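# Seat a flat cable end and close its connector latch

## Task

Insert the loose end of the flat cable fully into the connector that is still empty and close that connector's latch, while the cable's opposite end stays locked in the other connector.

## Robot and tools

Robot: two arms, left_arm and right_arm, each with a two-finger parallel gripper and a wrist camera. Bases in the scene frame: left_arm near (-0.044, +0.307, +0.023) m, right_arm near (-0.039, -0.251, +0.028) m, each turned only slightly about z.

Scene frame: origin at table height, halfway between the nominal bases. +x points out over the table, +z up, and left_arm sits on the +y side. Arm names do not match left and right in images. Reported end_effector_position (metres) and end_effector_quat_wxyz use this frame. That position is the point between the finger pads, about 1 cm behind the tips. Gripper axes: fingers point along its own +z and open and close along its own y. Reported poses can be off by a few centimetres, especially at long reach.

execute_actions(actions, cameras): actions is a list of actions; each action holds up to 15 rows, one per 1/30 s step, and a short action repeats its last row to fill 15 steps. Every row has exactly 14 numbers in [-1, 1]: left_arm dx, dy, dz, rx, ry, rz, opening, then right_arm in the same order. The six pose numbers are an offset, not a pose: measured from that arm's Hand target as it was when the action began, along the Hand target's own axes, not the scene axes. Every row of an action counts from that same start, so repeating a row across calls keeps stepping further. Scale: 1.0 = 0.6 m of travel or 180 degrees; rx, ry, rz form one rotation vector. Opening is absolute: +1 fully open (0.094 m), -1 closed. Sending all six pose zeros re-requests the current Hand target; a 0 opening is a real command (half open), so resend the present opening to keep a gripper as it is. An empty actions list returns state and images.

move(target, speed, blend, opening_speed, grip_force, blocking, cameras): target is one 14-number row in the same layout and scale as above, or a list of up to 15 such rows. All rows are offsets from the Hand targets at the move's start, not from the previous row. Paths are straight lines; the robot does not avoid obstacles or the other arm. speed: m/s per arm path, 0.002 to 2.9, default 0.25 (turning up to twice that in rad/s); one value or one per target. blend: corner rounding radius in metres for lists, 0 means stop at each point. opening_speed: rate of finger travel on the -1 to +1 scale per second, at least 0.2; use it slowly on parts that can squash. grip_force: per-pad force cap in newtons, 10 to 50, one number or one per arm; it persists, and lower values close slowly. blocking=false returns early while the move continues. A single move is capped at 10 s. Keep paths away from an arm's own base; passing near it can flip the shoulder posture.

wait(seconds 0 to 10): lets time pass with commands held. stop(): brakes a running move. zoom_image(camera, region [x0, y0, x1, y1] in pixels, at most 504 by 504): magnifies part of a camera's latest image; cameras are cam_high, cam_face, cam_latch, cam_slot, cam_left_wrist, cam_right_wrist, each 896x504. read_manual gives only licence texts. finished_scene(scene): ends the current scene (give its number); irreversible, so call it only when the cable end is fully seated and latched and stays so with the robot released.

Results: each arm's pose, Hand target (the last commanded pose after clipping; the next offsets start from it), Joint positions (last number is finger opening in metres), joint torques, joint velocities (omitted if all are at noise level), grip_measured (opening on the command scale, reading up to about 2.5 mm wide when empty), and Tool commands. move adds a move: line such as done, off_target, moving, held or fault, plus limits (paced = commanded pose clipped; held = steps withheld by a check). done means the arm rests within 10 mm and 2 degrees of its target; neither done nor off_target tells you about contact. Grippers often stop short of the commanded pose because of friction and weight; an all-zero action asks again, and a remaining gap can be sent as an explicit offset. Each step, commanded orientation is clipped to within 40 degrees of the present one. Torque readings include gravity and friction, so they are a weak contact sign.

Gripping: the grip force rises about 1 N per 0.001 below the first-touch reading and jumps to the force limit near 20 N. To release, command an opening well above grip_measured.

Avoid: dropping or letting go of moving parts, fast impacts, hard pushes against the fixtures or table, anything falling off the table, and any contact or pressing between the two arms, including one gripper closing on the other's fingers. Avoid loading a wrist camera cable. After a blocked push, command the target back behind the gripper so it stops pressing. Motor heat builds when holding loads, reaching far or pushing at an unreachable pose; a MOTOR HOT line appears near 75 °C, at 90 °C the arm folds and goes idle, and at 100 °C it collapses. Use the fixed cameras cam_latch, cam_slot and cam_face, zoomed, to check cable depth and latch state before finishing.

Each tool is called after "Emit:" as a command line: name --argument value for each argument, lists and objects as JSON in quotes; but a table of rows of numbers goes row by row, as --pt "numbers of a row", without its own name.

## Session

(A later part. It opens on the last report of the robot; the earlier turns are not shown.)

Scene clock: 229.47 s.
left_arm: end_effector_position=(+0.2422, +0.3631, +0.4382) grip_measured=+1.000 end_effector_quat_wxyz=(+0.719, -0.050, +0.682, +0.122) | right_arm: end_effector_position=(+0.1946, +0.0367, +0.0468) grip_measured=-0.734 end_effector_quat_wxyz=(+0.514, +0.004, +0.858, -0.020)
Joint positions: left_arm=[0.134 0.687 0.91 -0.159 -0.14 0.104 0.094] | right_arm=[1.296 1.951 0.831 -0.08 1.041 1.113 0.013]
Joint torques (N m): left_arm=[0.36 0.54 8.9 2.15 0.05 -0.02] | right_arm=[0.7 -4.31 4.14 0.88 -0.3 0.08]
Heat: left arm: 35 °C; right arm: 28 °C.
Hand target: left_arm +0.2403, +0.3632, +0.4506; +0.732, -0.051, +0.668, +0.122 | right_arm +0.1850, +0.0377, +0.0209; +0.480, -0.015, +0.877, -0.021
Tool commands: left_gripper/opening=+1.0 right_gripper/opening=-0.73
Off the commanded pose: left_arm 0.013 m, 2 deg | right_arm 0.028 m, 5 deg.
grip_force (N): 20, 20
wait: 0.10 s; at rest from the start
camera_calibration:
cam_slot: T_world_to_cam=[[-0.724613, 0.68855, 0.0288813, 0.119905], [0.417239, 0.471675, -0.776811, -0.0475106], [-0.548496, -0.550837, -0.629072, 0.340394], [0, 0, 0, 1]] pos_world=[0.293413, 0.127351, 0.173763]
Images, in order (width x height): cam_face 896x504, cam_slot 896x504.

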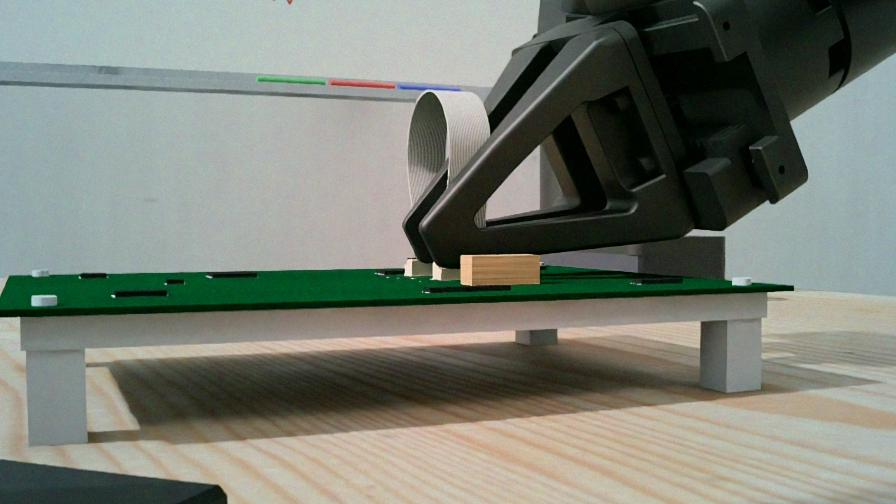

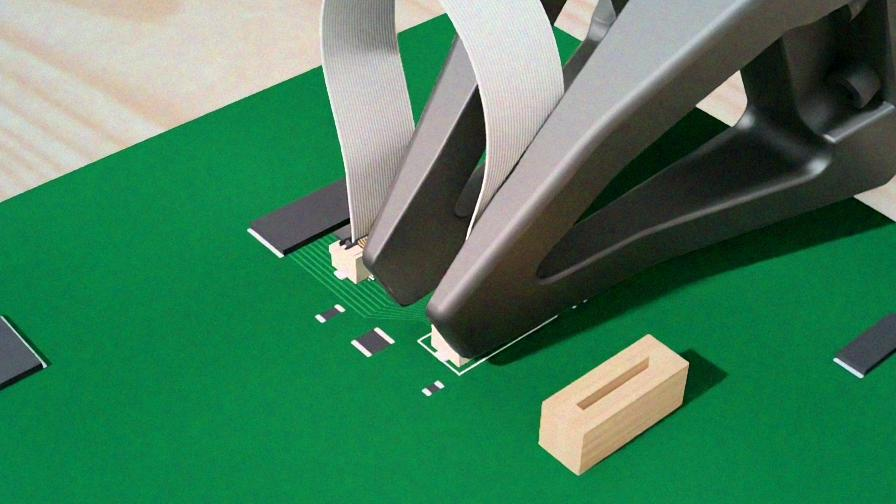

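Emit:
move --target '[0,0,0,0,0,0,1,0.0046,-0.0013,0.0024,0.0016,0.0006,-0.0026,-0.73]' --speed 0.008 --cameras '["cam_latch","cam_slot"]'

Emit:
zoom_image --camera "cam_latch" --region '[400, 350, 460, 390]'

Scene clock: 231.20 s.
left_arm: end_effector_position=(+0.2422, +0.3631, +0.4382) grip_measured=+1.000 end_effector_quat_wxyz=(+0.719, -0.050, +0.682, +0.122) | right_arm: end_effector_position=(+0.1954, +0.0361, +0.0465) grip_measured=-0.734 end_effector_quat_wxyz=(+0.518, +0.005, +0.855, -0.022)
Joint positions: left_arm=[0.134 0.687 0.91 -0.159 -0.14 0.104 0.094] | right_arm=[1.296 1.958 0.831 -0.075 1.051 1.115 0.013]
Joint torques (N m): left_arm=[0.34 0.59 8.81 2.15 0.06 -0.03] | right_arm=[0.75 -4.12 4.14 0.82 -0.41 0.07]
Heat: left arm: 35 °C; right arm: 28 °C.
Hand target: left_arm +0.2403, +0.3632, +0.4506; +0.732, -0.051, +0.668, +0.122 | right_arm +0.1847, +0.0368, +0.0178; +0.479, -0.018, +0.877, -0.025
Off the commanded pose: left_arm 0.013 m, 2 deg | right_arm 0.031 m, 6 deg.
grip_force (N): 20, 20
move: off_target (left_arm, right_arm)
camera_calibration:
cam_slot: T_world_to_cam=[[-0.724613, 0.68855, 0.0288813, 0.119905], [0.417239, 0.471675, -0.776811, -0.0475106], [-0.548496, -0.550837, -0.629072, 0.340394], [0, 0, 0, 1]] pos_world=[0.293413, 0.127351, 0.173763]
Images, in order (width x height): cam_latch 896x504, cam_slot 896x504.

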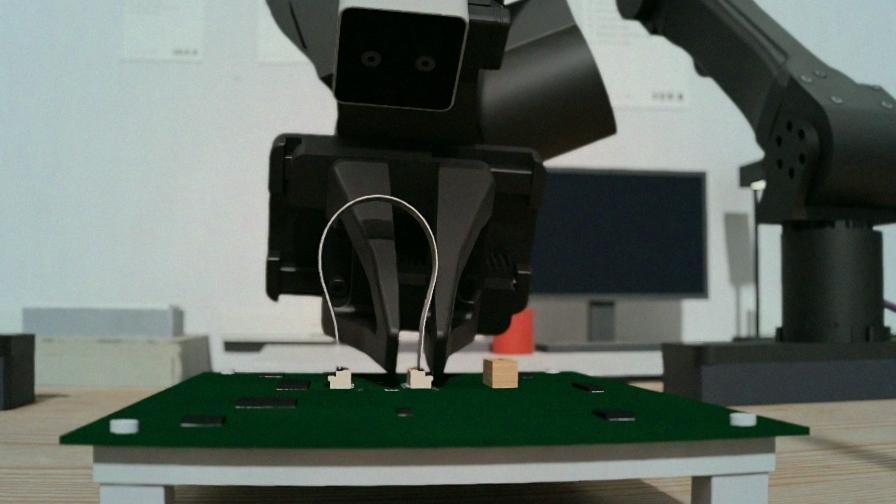

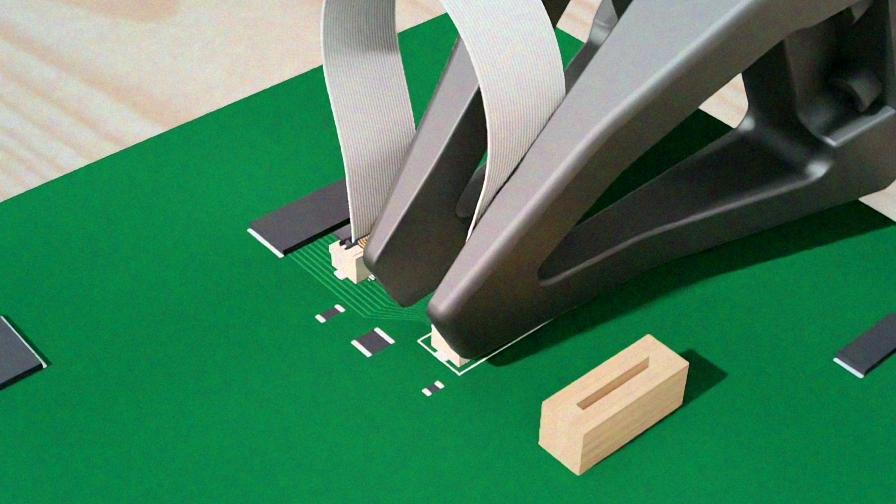

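Scaled by 8.400 from the camera's 896x504 image, which has a finer 1280x720 frame.

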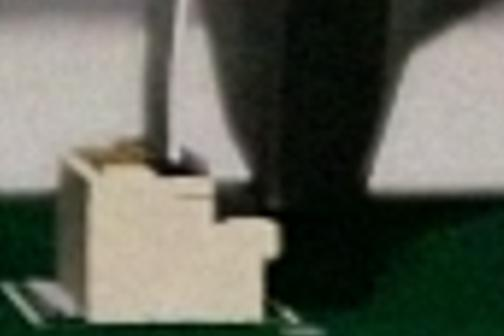

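Emit:
move --target '[0,0,0,0,0,0,1,-0.0367,-0.0136,-0.0023,0.0144,-0.0388,-0.0011,-0.73]' --speed 0.015 --cameras '["cam_latch"]'

Emit:
zoom_image --camera "cam_latch" --region '[400, 350, 460, 390]'

Scene clock: 237.80 s.
left_arm: end_effector_position=(+0.2422, +0.3631, +0.4382) grip_measured=+1.000 end_effector_quat_wxyz=(+0.719, -0.050, +0.682, +0.122) | right_arm: end_effector_position=(+0.1985, +0.0368, +0.0468) grip_measured=-0.733 end_effector_quat_wxyz=(+0.531, +0.004, +0.847, -0.027)
Joint positions: left_arm=[0.134 0.687 0.91 -0.159 -0.14 0.104 0.094] | right_arm=[1.296 1.979 0.831 -0.037 1.083 1.093 0.013]
Joint torques (N m): left_arm=[0.4 0.55 8.85 2.15 0.06 -0.01] | right_arm=[0.49 -5.31 3.59 0.89 0.72 -0.08]
Heat: left arm: 35 °C; right arm: 28 °C.
Hand target: left_arm +0.2403, +0.3632, +0.4506; +0.732, -0.051, +0.668, +0.122 | right_arm +0.1955, +0.0299, +0.0375; +0.532, -0.010, +0.846, -0.044
Off the commanded pose: left_arm 0.013 m, 2 deg | right_arm 0.012 m, 3 deg.
grip_force (N): 20, 20
move: off_target (left_arm, right_arm)
Images, in order (width x height): cam_latch 896x504.

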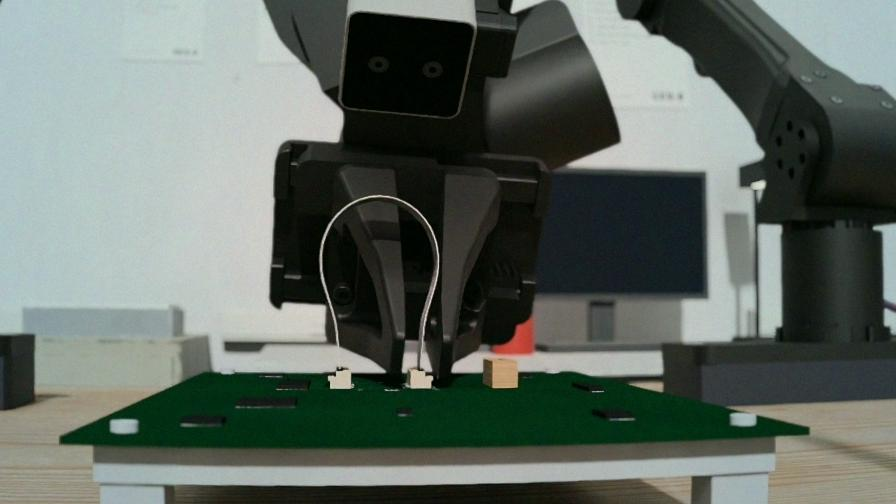

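Scaled by 8.400 from the camera's 896x504 image, which has a finer 1280x720 frame.

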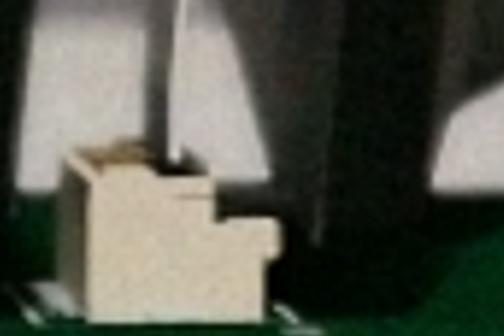

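Emit:
move --pt "0 0 0 0 0 0 1 0 0 0 0 0 0 -0.66" --pt "0 0 0 0 0 0 1 -0.02 0.0013 0.0017 0.005 -0.0188 0.0086 -0.66" --speed 0.01 --opening_speed 0.2 --cameras '["cam_latch","cam_slot"]'

Emit:
zoom_image --camera "cam_latch" --region '[400, 350, 460, 390]'

Scene clock: 244.90 s.
left_arm: end_effector_position=(+0.2422, +0.3631, +0.4382) grip_measured=+1.000 end_effector_quat_wxyz=(+0.719, -0.050, +0.682, +0.122) | right_arm: end_effector_position=(+0.2014, +0.0351, +0.0502) grip_measured=-0.663 end_effector_quat_wxyz=(+0.548, +0.009, +0.836, -0.031)
Joint positions: left_arm=[0.134 0.687 0.91 -0.159 -0.14 0.104 0.094] | right_arm=[1.296 1.989 0.827 -0.008 1.124 1.085 0.016]
Joint torques (N m): left_arm=[0.38 0.54 8.88 2.14 0.06 -0.01] | right_arm=[0.23 -5.63 4.53 0.97 0.96 -0.07]
Heat: left arm: 35 °C; right arm: 28 °C.
Hand target: left_arm +0.2403, +0.3632, +0.4506; +0.732, -0.051, +0.668, +0.122 | right_arm +0.2017, +0.0314, +0.0478; +0.557, +0.005, +0.829, -0.043
Off the commanded pose: left_arm 0.013 m, 2 deg | right_arm 0.004 m, 2 deg.
grip_force (N): 20, 20
move: off_target (left_arm)
camera_calibration:
cam_slot: T_world_to_cam=[[-0.724613, 0.68855, 0.0288813, 0.119905], [0.417239, 0.471675, -0.776811, -0.0475106], [-0.548496, -0.550837, -0.629072, 0.340394], [0, 0, 0, 1]] pos_world=[0.293413, 0.127351, 0.173763]
Images, in order (width x height): cam_latch 896x504, cam_slot 896x504.

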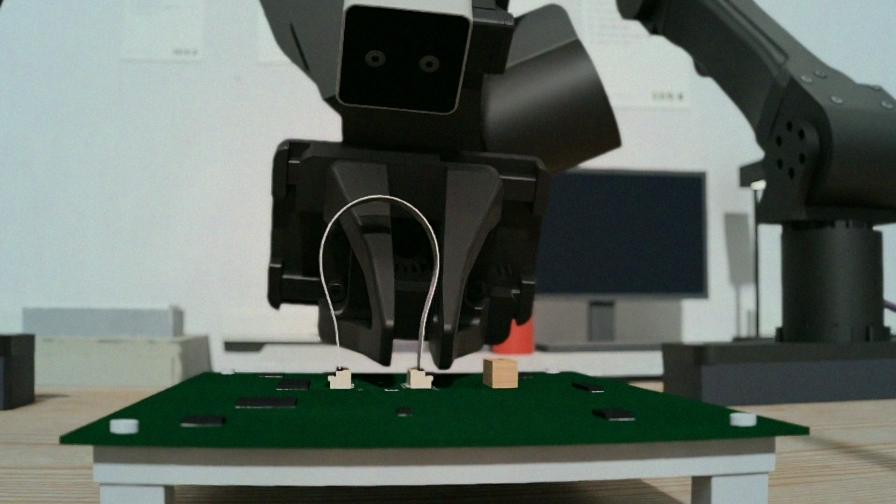

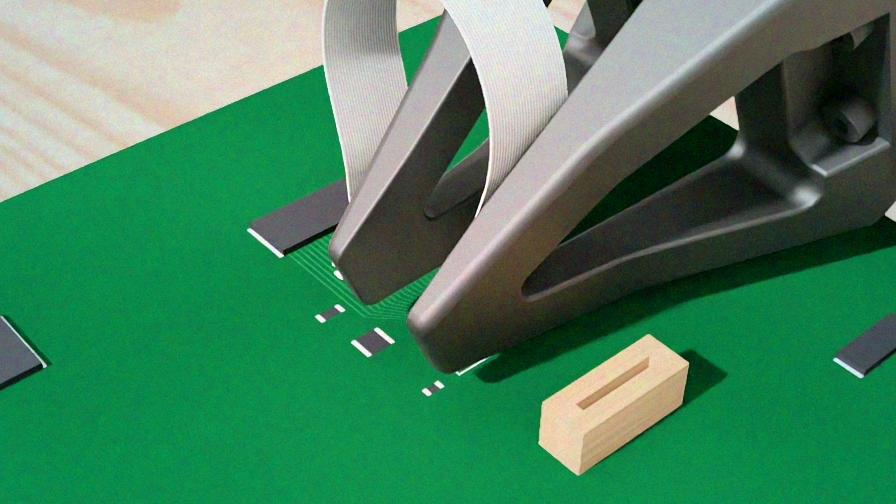

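Scaled by 8.400 from the camera's 896x504 image, which has a finer 1280x720 frame.

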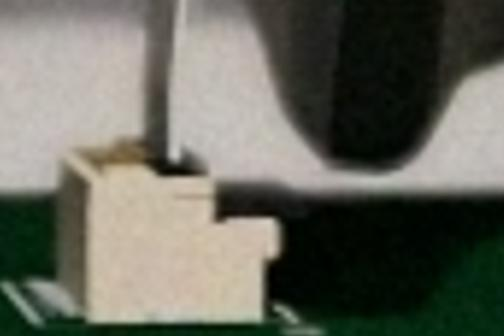

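Emit:
move --pt "0 0 0 0 0 0 1 0 0 0 0 0 0 -0.58" --pt "0 0 0 0 0 0 1 0 0 -0.033 0 0 0 -0.58" --speed 0.02 --opening_speed 0.3 --cameras '["cam_latch","cam_slot"]'

Emit:
zoom_image --camera "cam_slot" --region '[410, 270, 570, 370]'

Emit:
zoom_image --camera "cam_latch" --region '[400, 350, 440, 390]'

Scene clock: 249.00 s.
left_arm: end_effector_position=(+0.2422, +0.3631, +0.4382) grip_measured=+1.000 end_effector_quat_wxyz=(+0.719, -0.050, +0.682, +0.122) | right_arm: end_effector_position=(+0.1831, +0.0331, +0.0483) grip_measured=-0.583 end_effector_quat_wxyz=(+0.546, +0.003, +0.837, -0.036)
Joint positions: left_arm=[0.134 0.687 0.91 -0.159 -0.14 0.104 0.094] | right_arm=[1.353 1.989 0.837 -0.138 1.139 1.201 0.02]
Joint torques (N m): left_arm=[0.36 0.58 8.91 2.14 0.09 -0.03] | right_arm=[0.47 -7.04 6.19 0.47 1.01 0.1]
Heat: left arm: 35 °C; right arm: 28 °C.
Hand target: left_arm +0.2403, +0.3632, +0.4506; +0.732, -0.051, +0.668, +0.122 | right_arm +0.1835, +0.0328, +0.0552; +0.557, +0.005, +0.829, -0.044
Off the commanded pose: left_arm 0.013 m, 2 deg | right_arm 0.007 m, 2 deg.
grip_force (N): 20, 20
move: off_target (left_arm)
camera_calibration:
cam_slot: T_world_to_cam=[[-0.724613, 0.68855, 0.0288813, 0.119905], [0.417239, 0.471675, -0.776811, -0.0475106], [-0.548496, -0.550837, -0.629072, 0.340394], [0, 0, 0, 1]] pos_world=[0.293413, 0.127351, 0.173763]
Images, in order (width x height): cam_latch 896x504, cam_slot 896x504.

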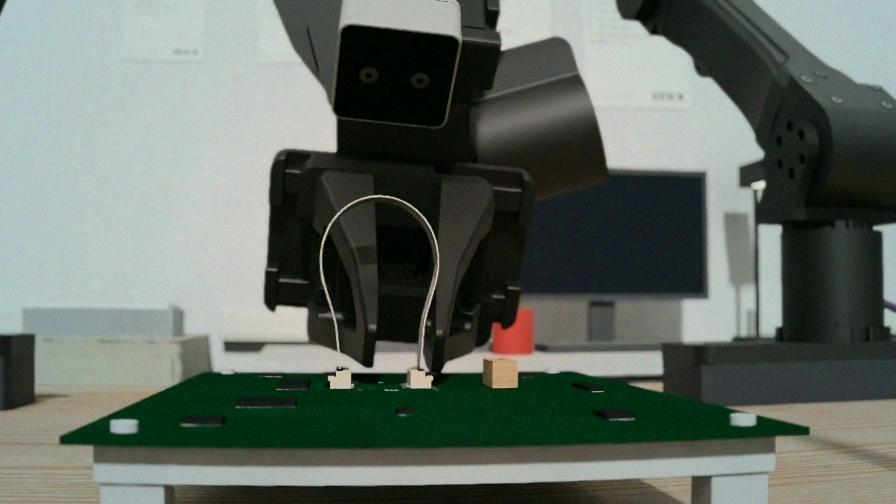

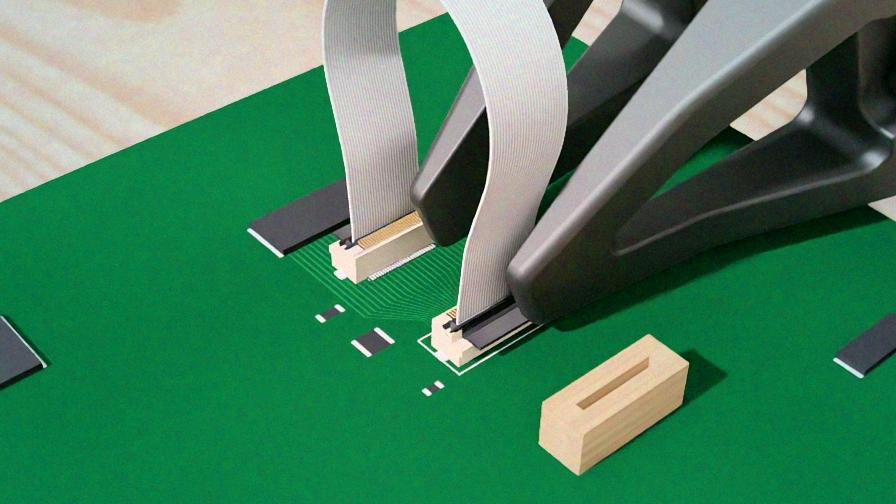

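Scaled by 3.150 from the camera's 896x504 image, which has a finer 1280x720 frame.

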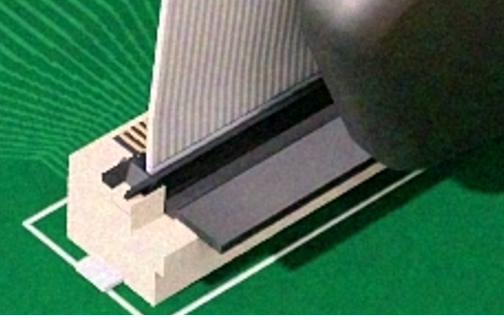

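Scaled by 12.600 from the camera's 896x504 image, which has a finer 1280x720 frame.

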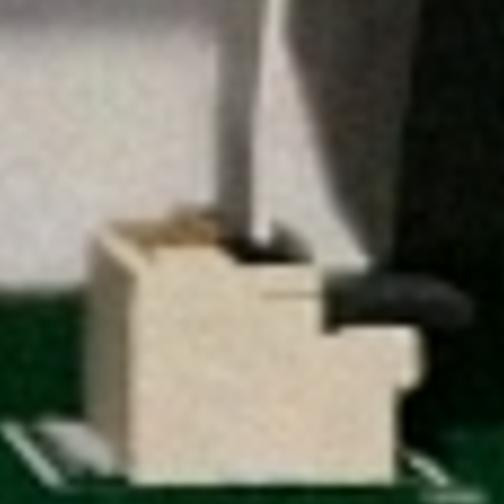

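Emit:
move --target '[0,0,0,0,0,0,1,-0.0092,0.006,-0.054,0,0,0,-0.58]' --speed 0.03 --cameras '["cam_latch","cam_slot"]'

Scene clock: 251.60 s.
left_arm: end_effector_position=(+0.2422, +0.3631, +0.4382) grip_measured=+1.000 end_effector_quat_wxyz=(+0.719, -0.050, +0.682, +0.122) | right_arm: end_effector_position=(+0.1549, +0.0320, +0.0602) grip_measured=-0.583 end_effector_quat_wxyz=(+0.542, -0.004, +0.838, -0.055)
Joint positions: left_arm=[0.134 0.687 0.91 -0.159 -0.14 0.104 0.094] | right_arm=[1.445 1.989 0.93 -0.496 1.153 1.446 0.02]
Joint torques (N m): left_arm=[0.38 0.57 8.81 2.15 0.06 -0.01] | right_arm=[0.54 -7.84 6.93 0.32 1.04 0.12]
Heat: left arm: 35 °C; right arm: 29 °C.
Hand target: left_arm +0.2403, +0.3632, +0.4506; +0.732, -0.051, +0.668, +0.122 | right_arm +0.1559, +0.0391, +0.0722; +0.557, +0.004, +0.829, -0.044
Off the commanded pose: left_arm 0.013 m, 2 deg | right_arm 0.014 m, 3 deg.
grip_force (N): 20, 20
move: off_target (left_arm, right_arm)
camera_calibration:
cam_slot: T_world_to_cam=[[-0.724613, 0.68855, 0.0288813, 0.119905], [0.417239, 0.471675, -0.776811, -0.0475106], [-0.548496, -0.550837, -0.629072, 0.340394], [0, 0, 0, 1]] pos_world=[0.293413, 0.127351, 0.173763]
Images, in order (width x height): cam_latch 896x504, cam_slot 896x504.

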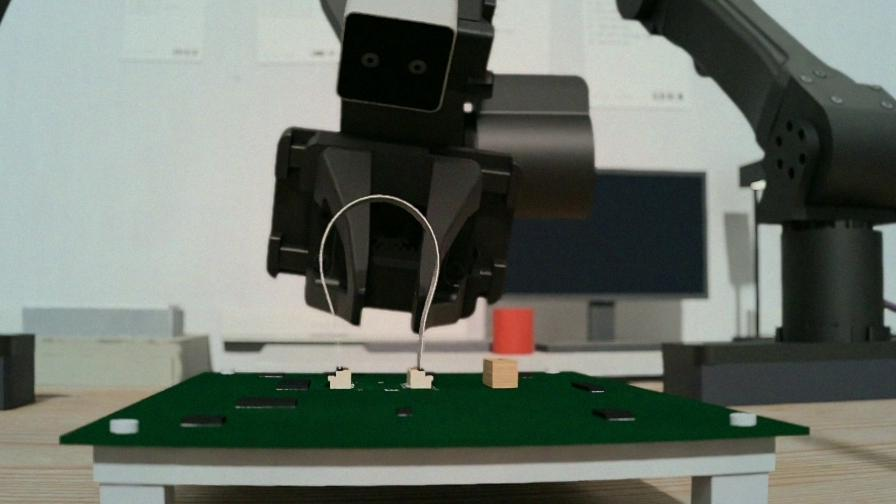

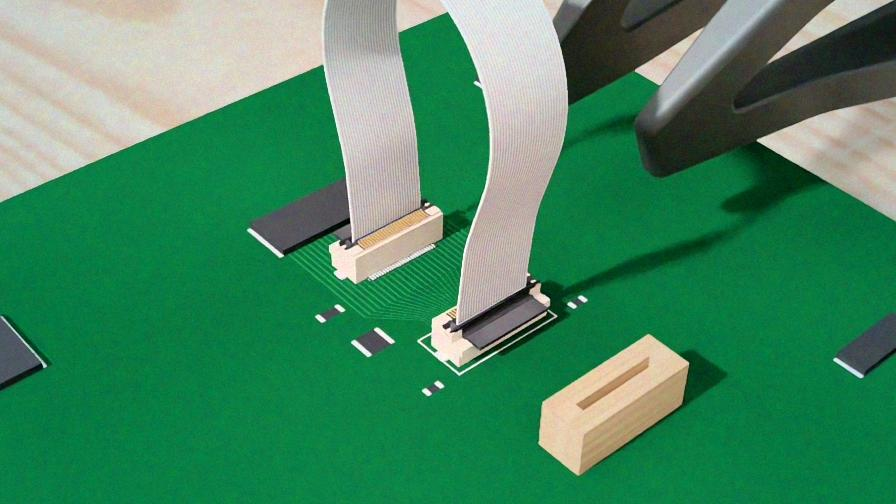

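Emit:
zoom_image --camera "cam_slot" --region '[420, 250, 570, 370]'

Emit:
zoom_image --camera "cam_latch" --region '[320, 350, 440, 400]'

Emit:
zoom_image --camera "cam_slot" --region '[310, 190, 460, 290]'

Scaled by 3.360 from the camera's 896x504 image, which has a finer 1280x720 frame.

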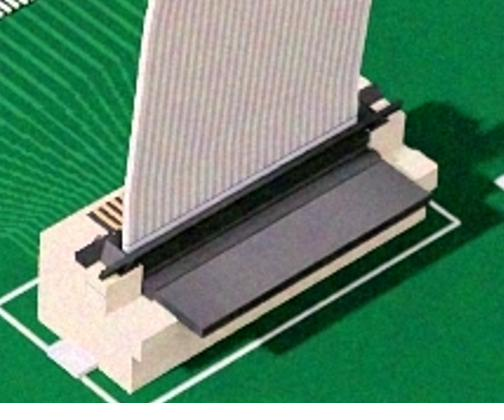

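Scaled by 4.200 from the camera's 896x504 image, which has a finer 1280x720 frame.

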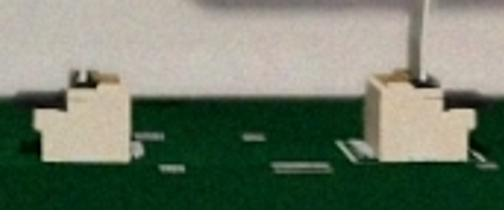

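Scaled by 3.360 from the camera's 896x504 image, which has a finer 1280x720 frame.

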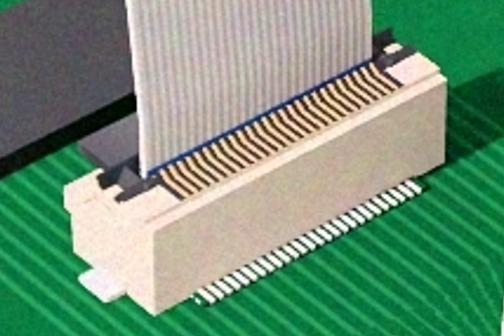

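Emit:
zoom_image --camera "cam_latch" --region '[400, 350, 440, 390]'

Emit:
zoom_image --camera "cam_latch" --region '[320, 350, 360, 390]'

Scaled by 12.600 from the camera's 896x504 image, which has a finer 1280x720 frame.

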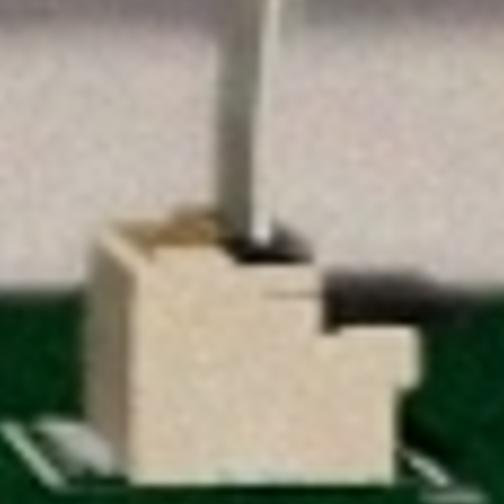

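Scaled by 12.600 from the camera's 896x504 image, which has a finer 1280x720 frame.

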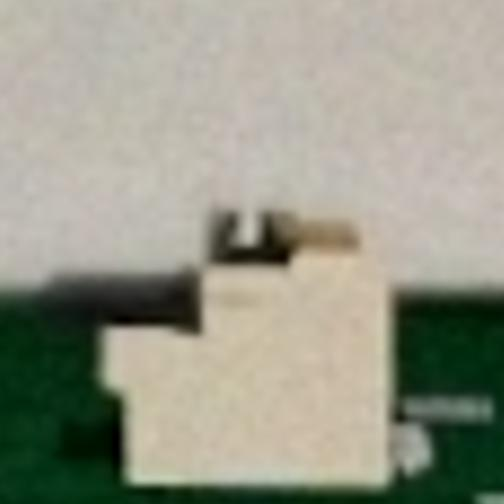

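Emit:
finished_scene --scene 2

The scene is finished: the task was done.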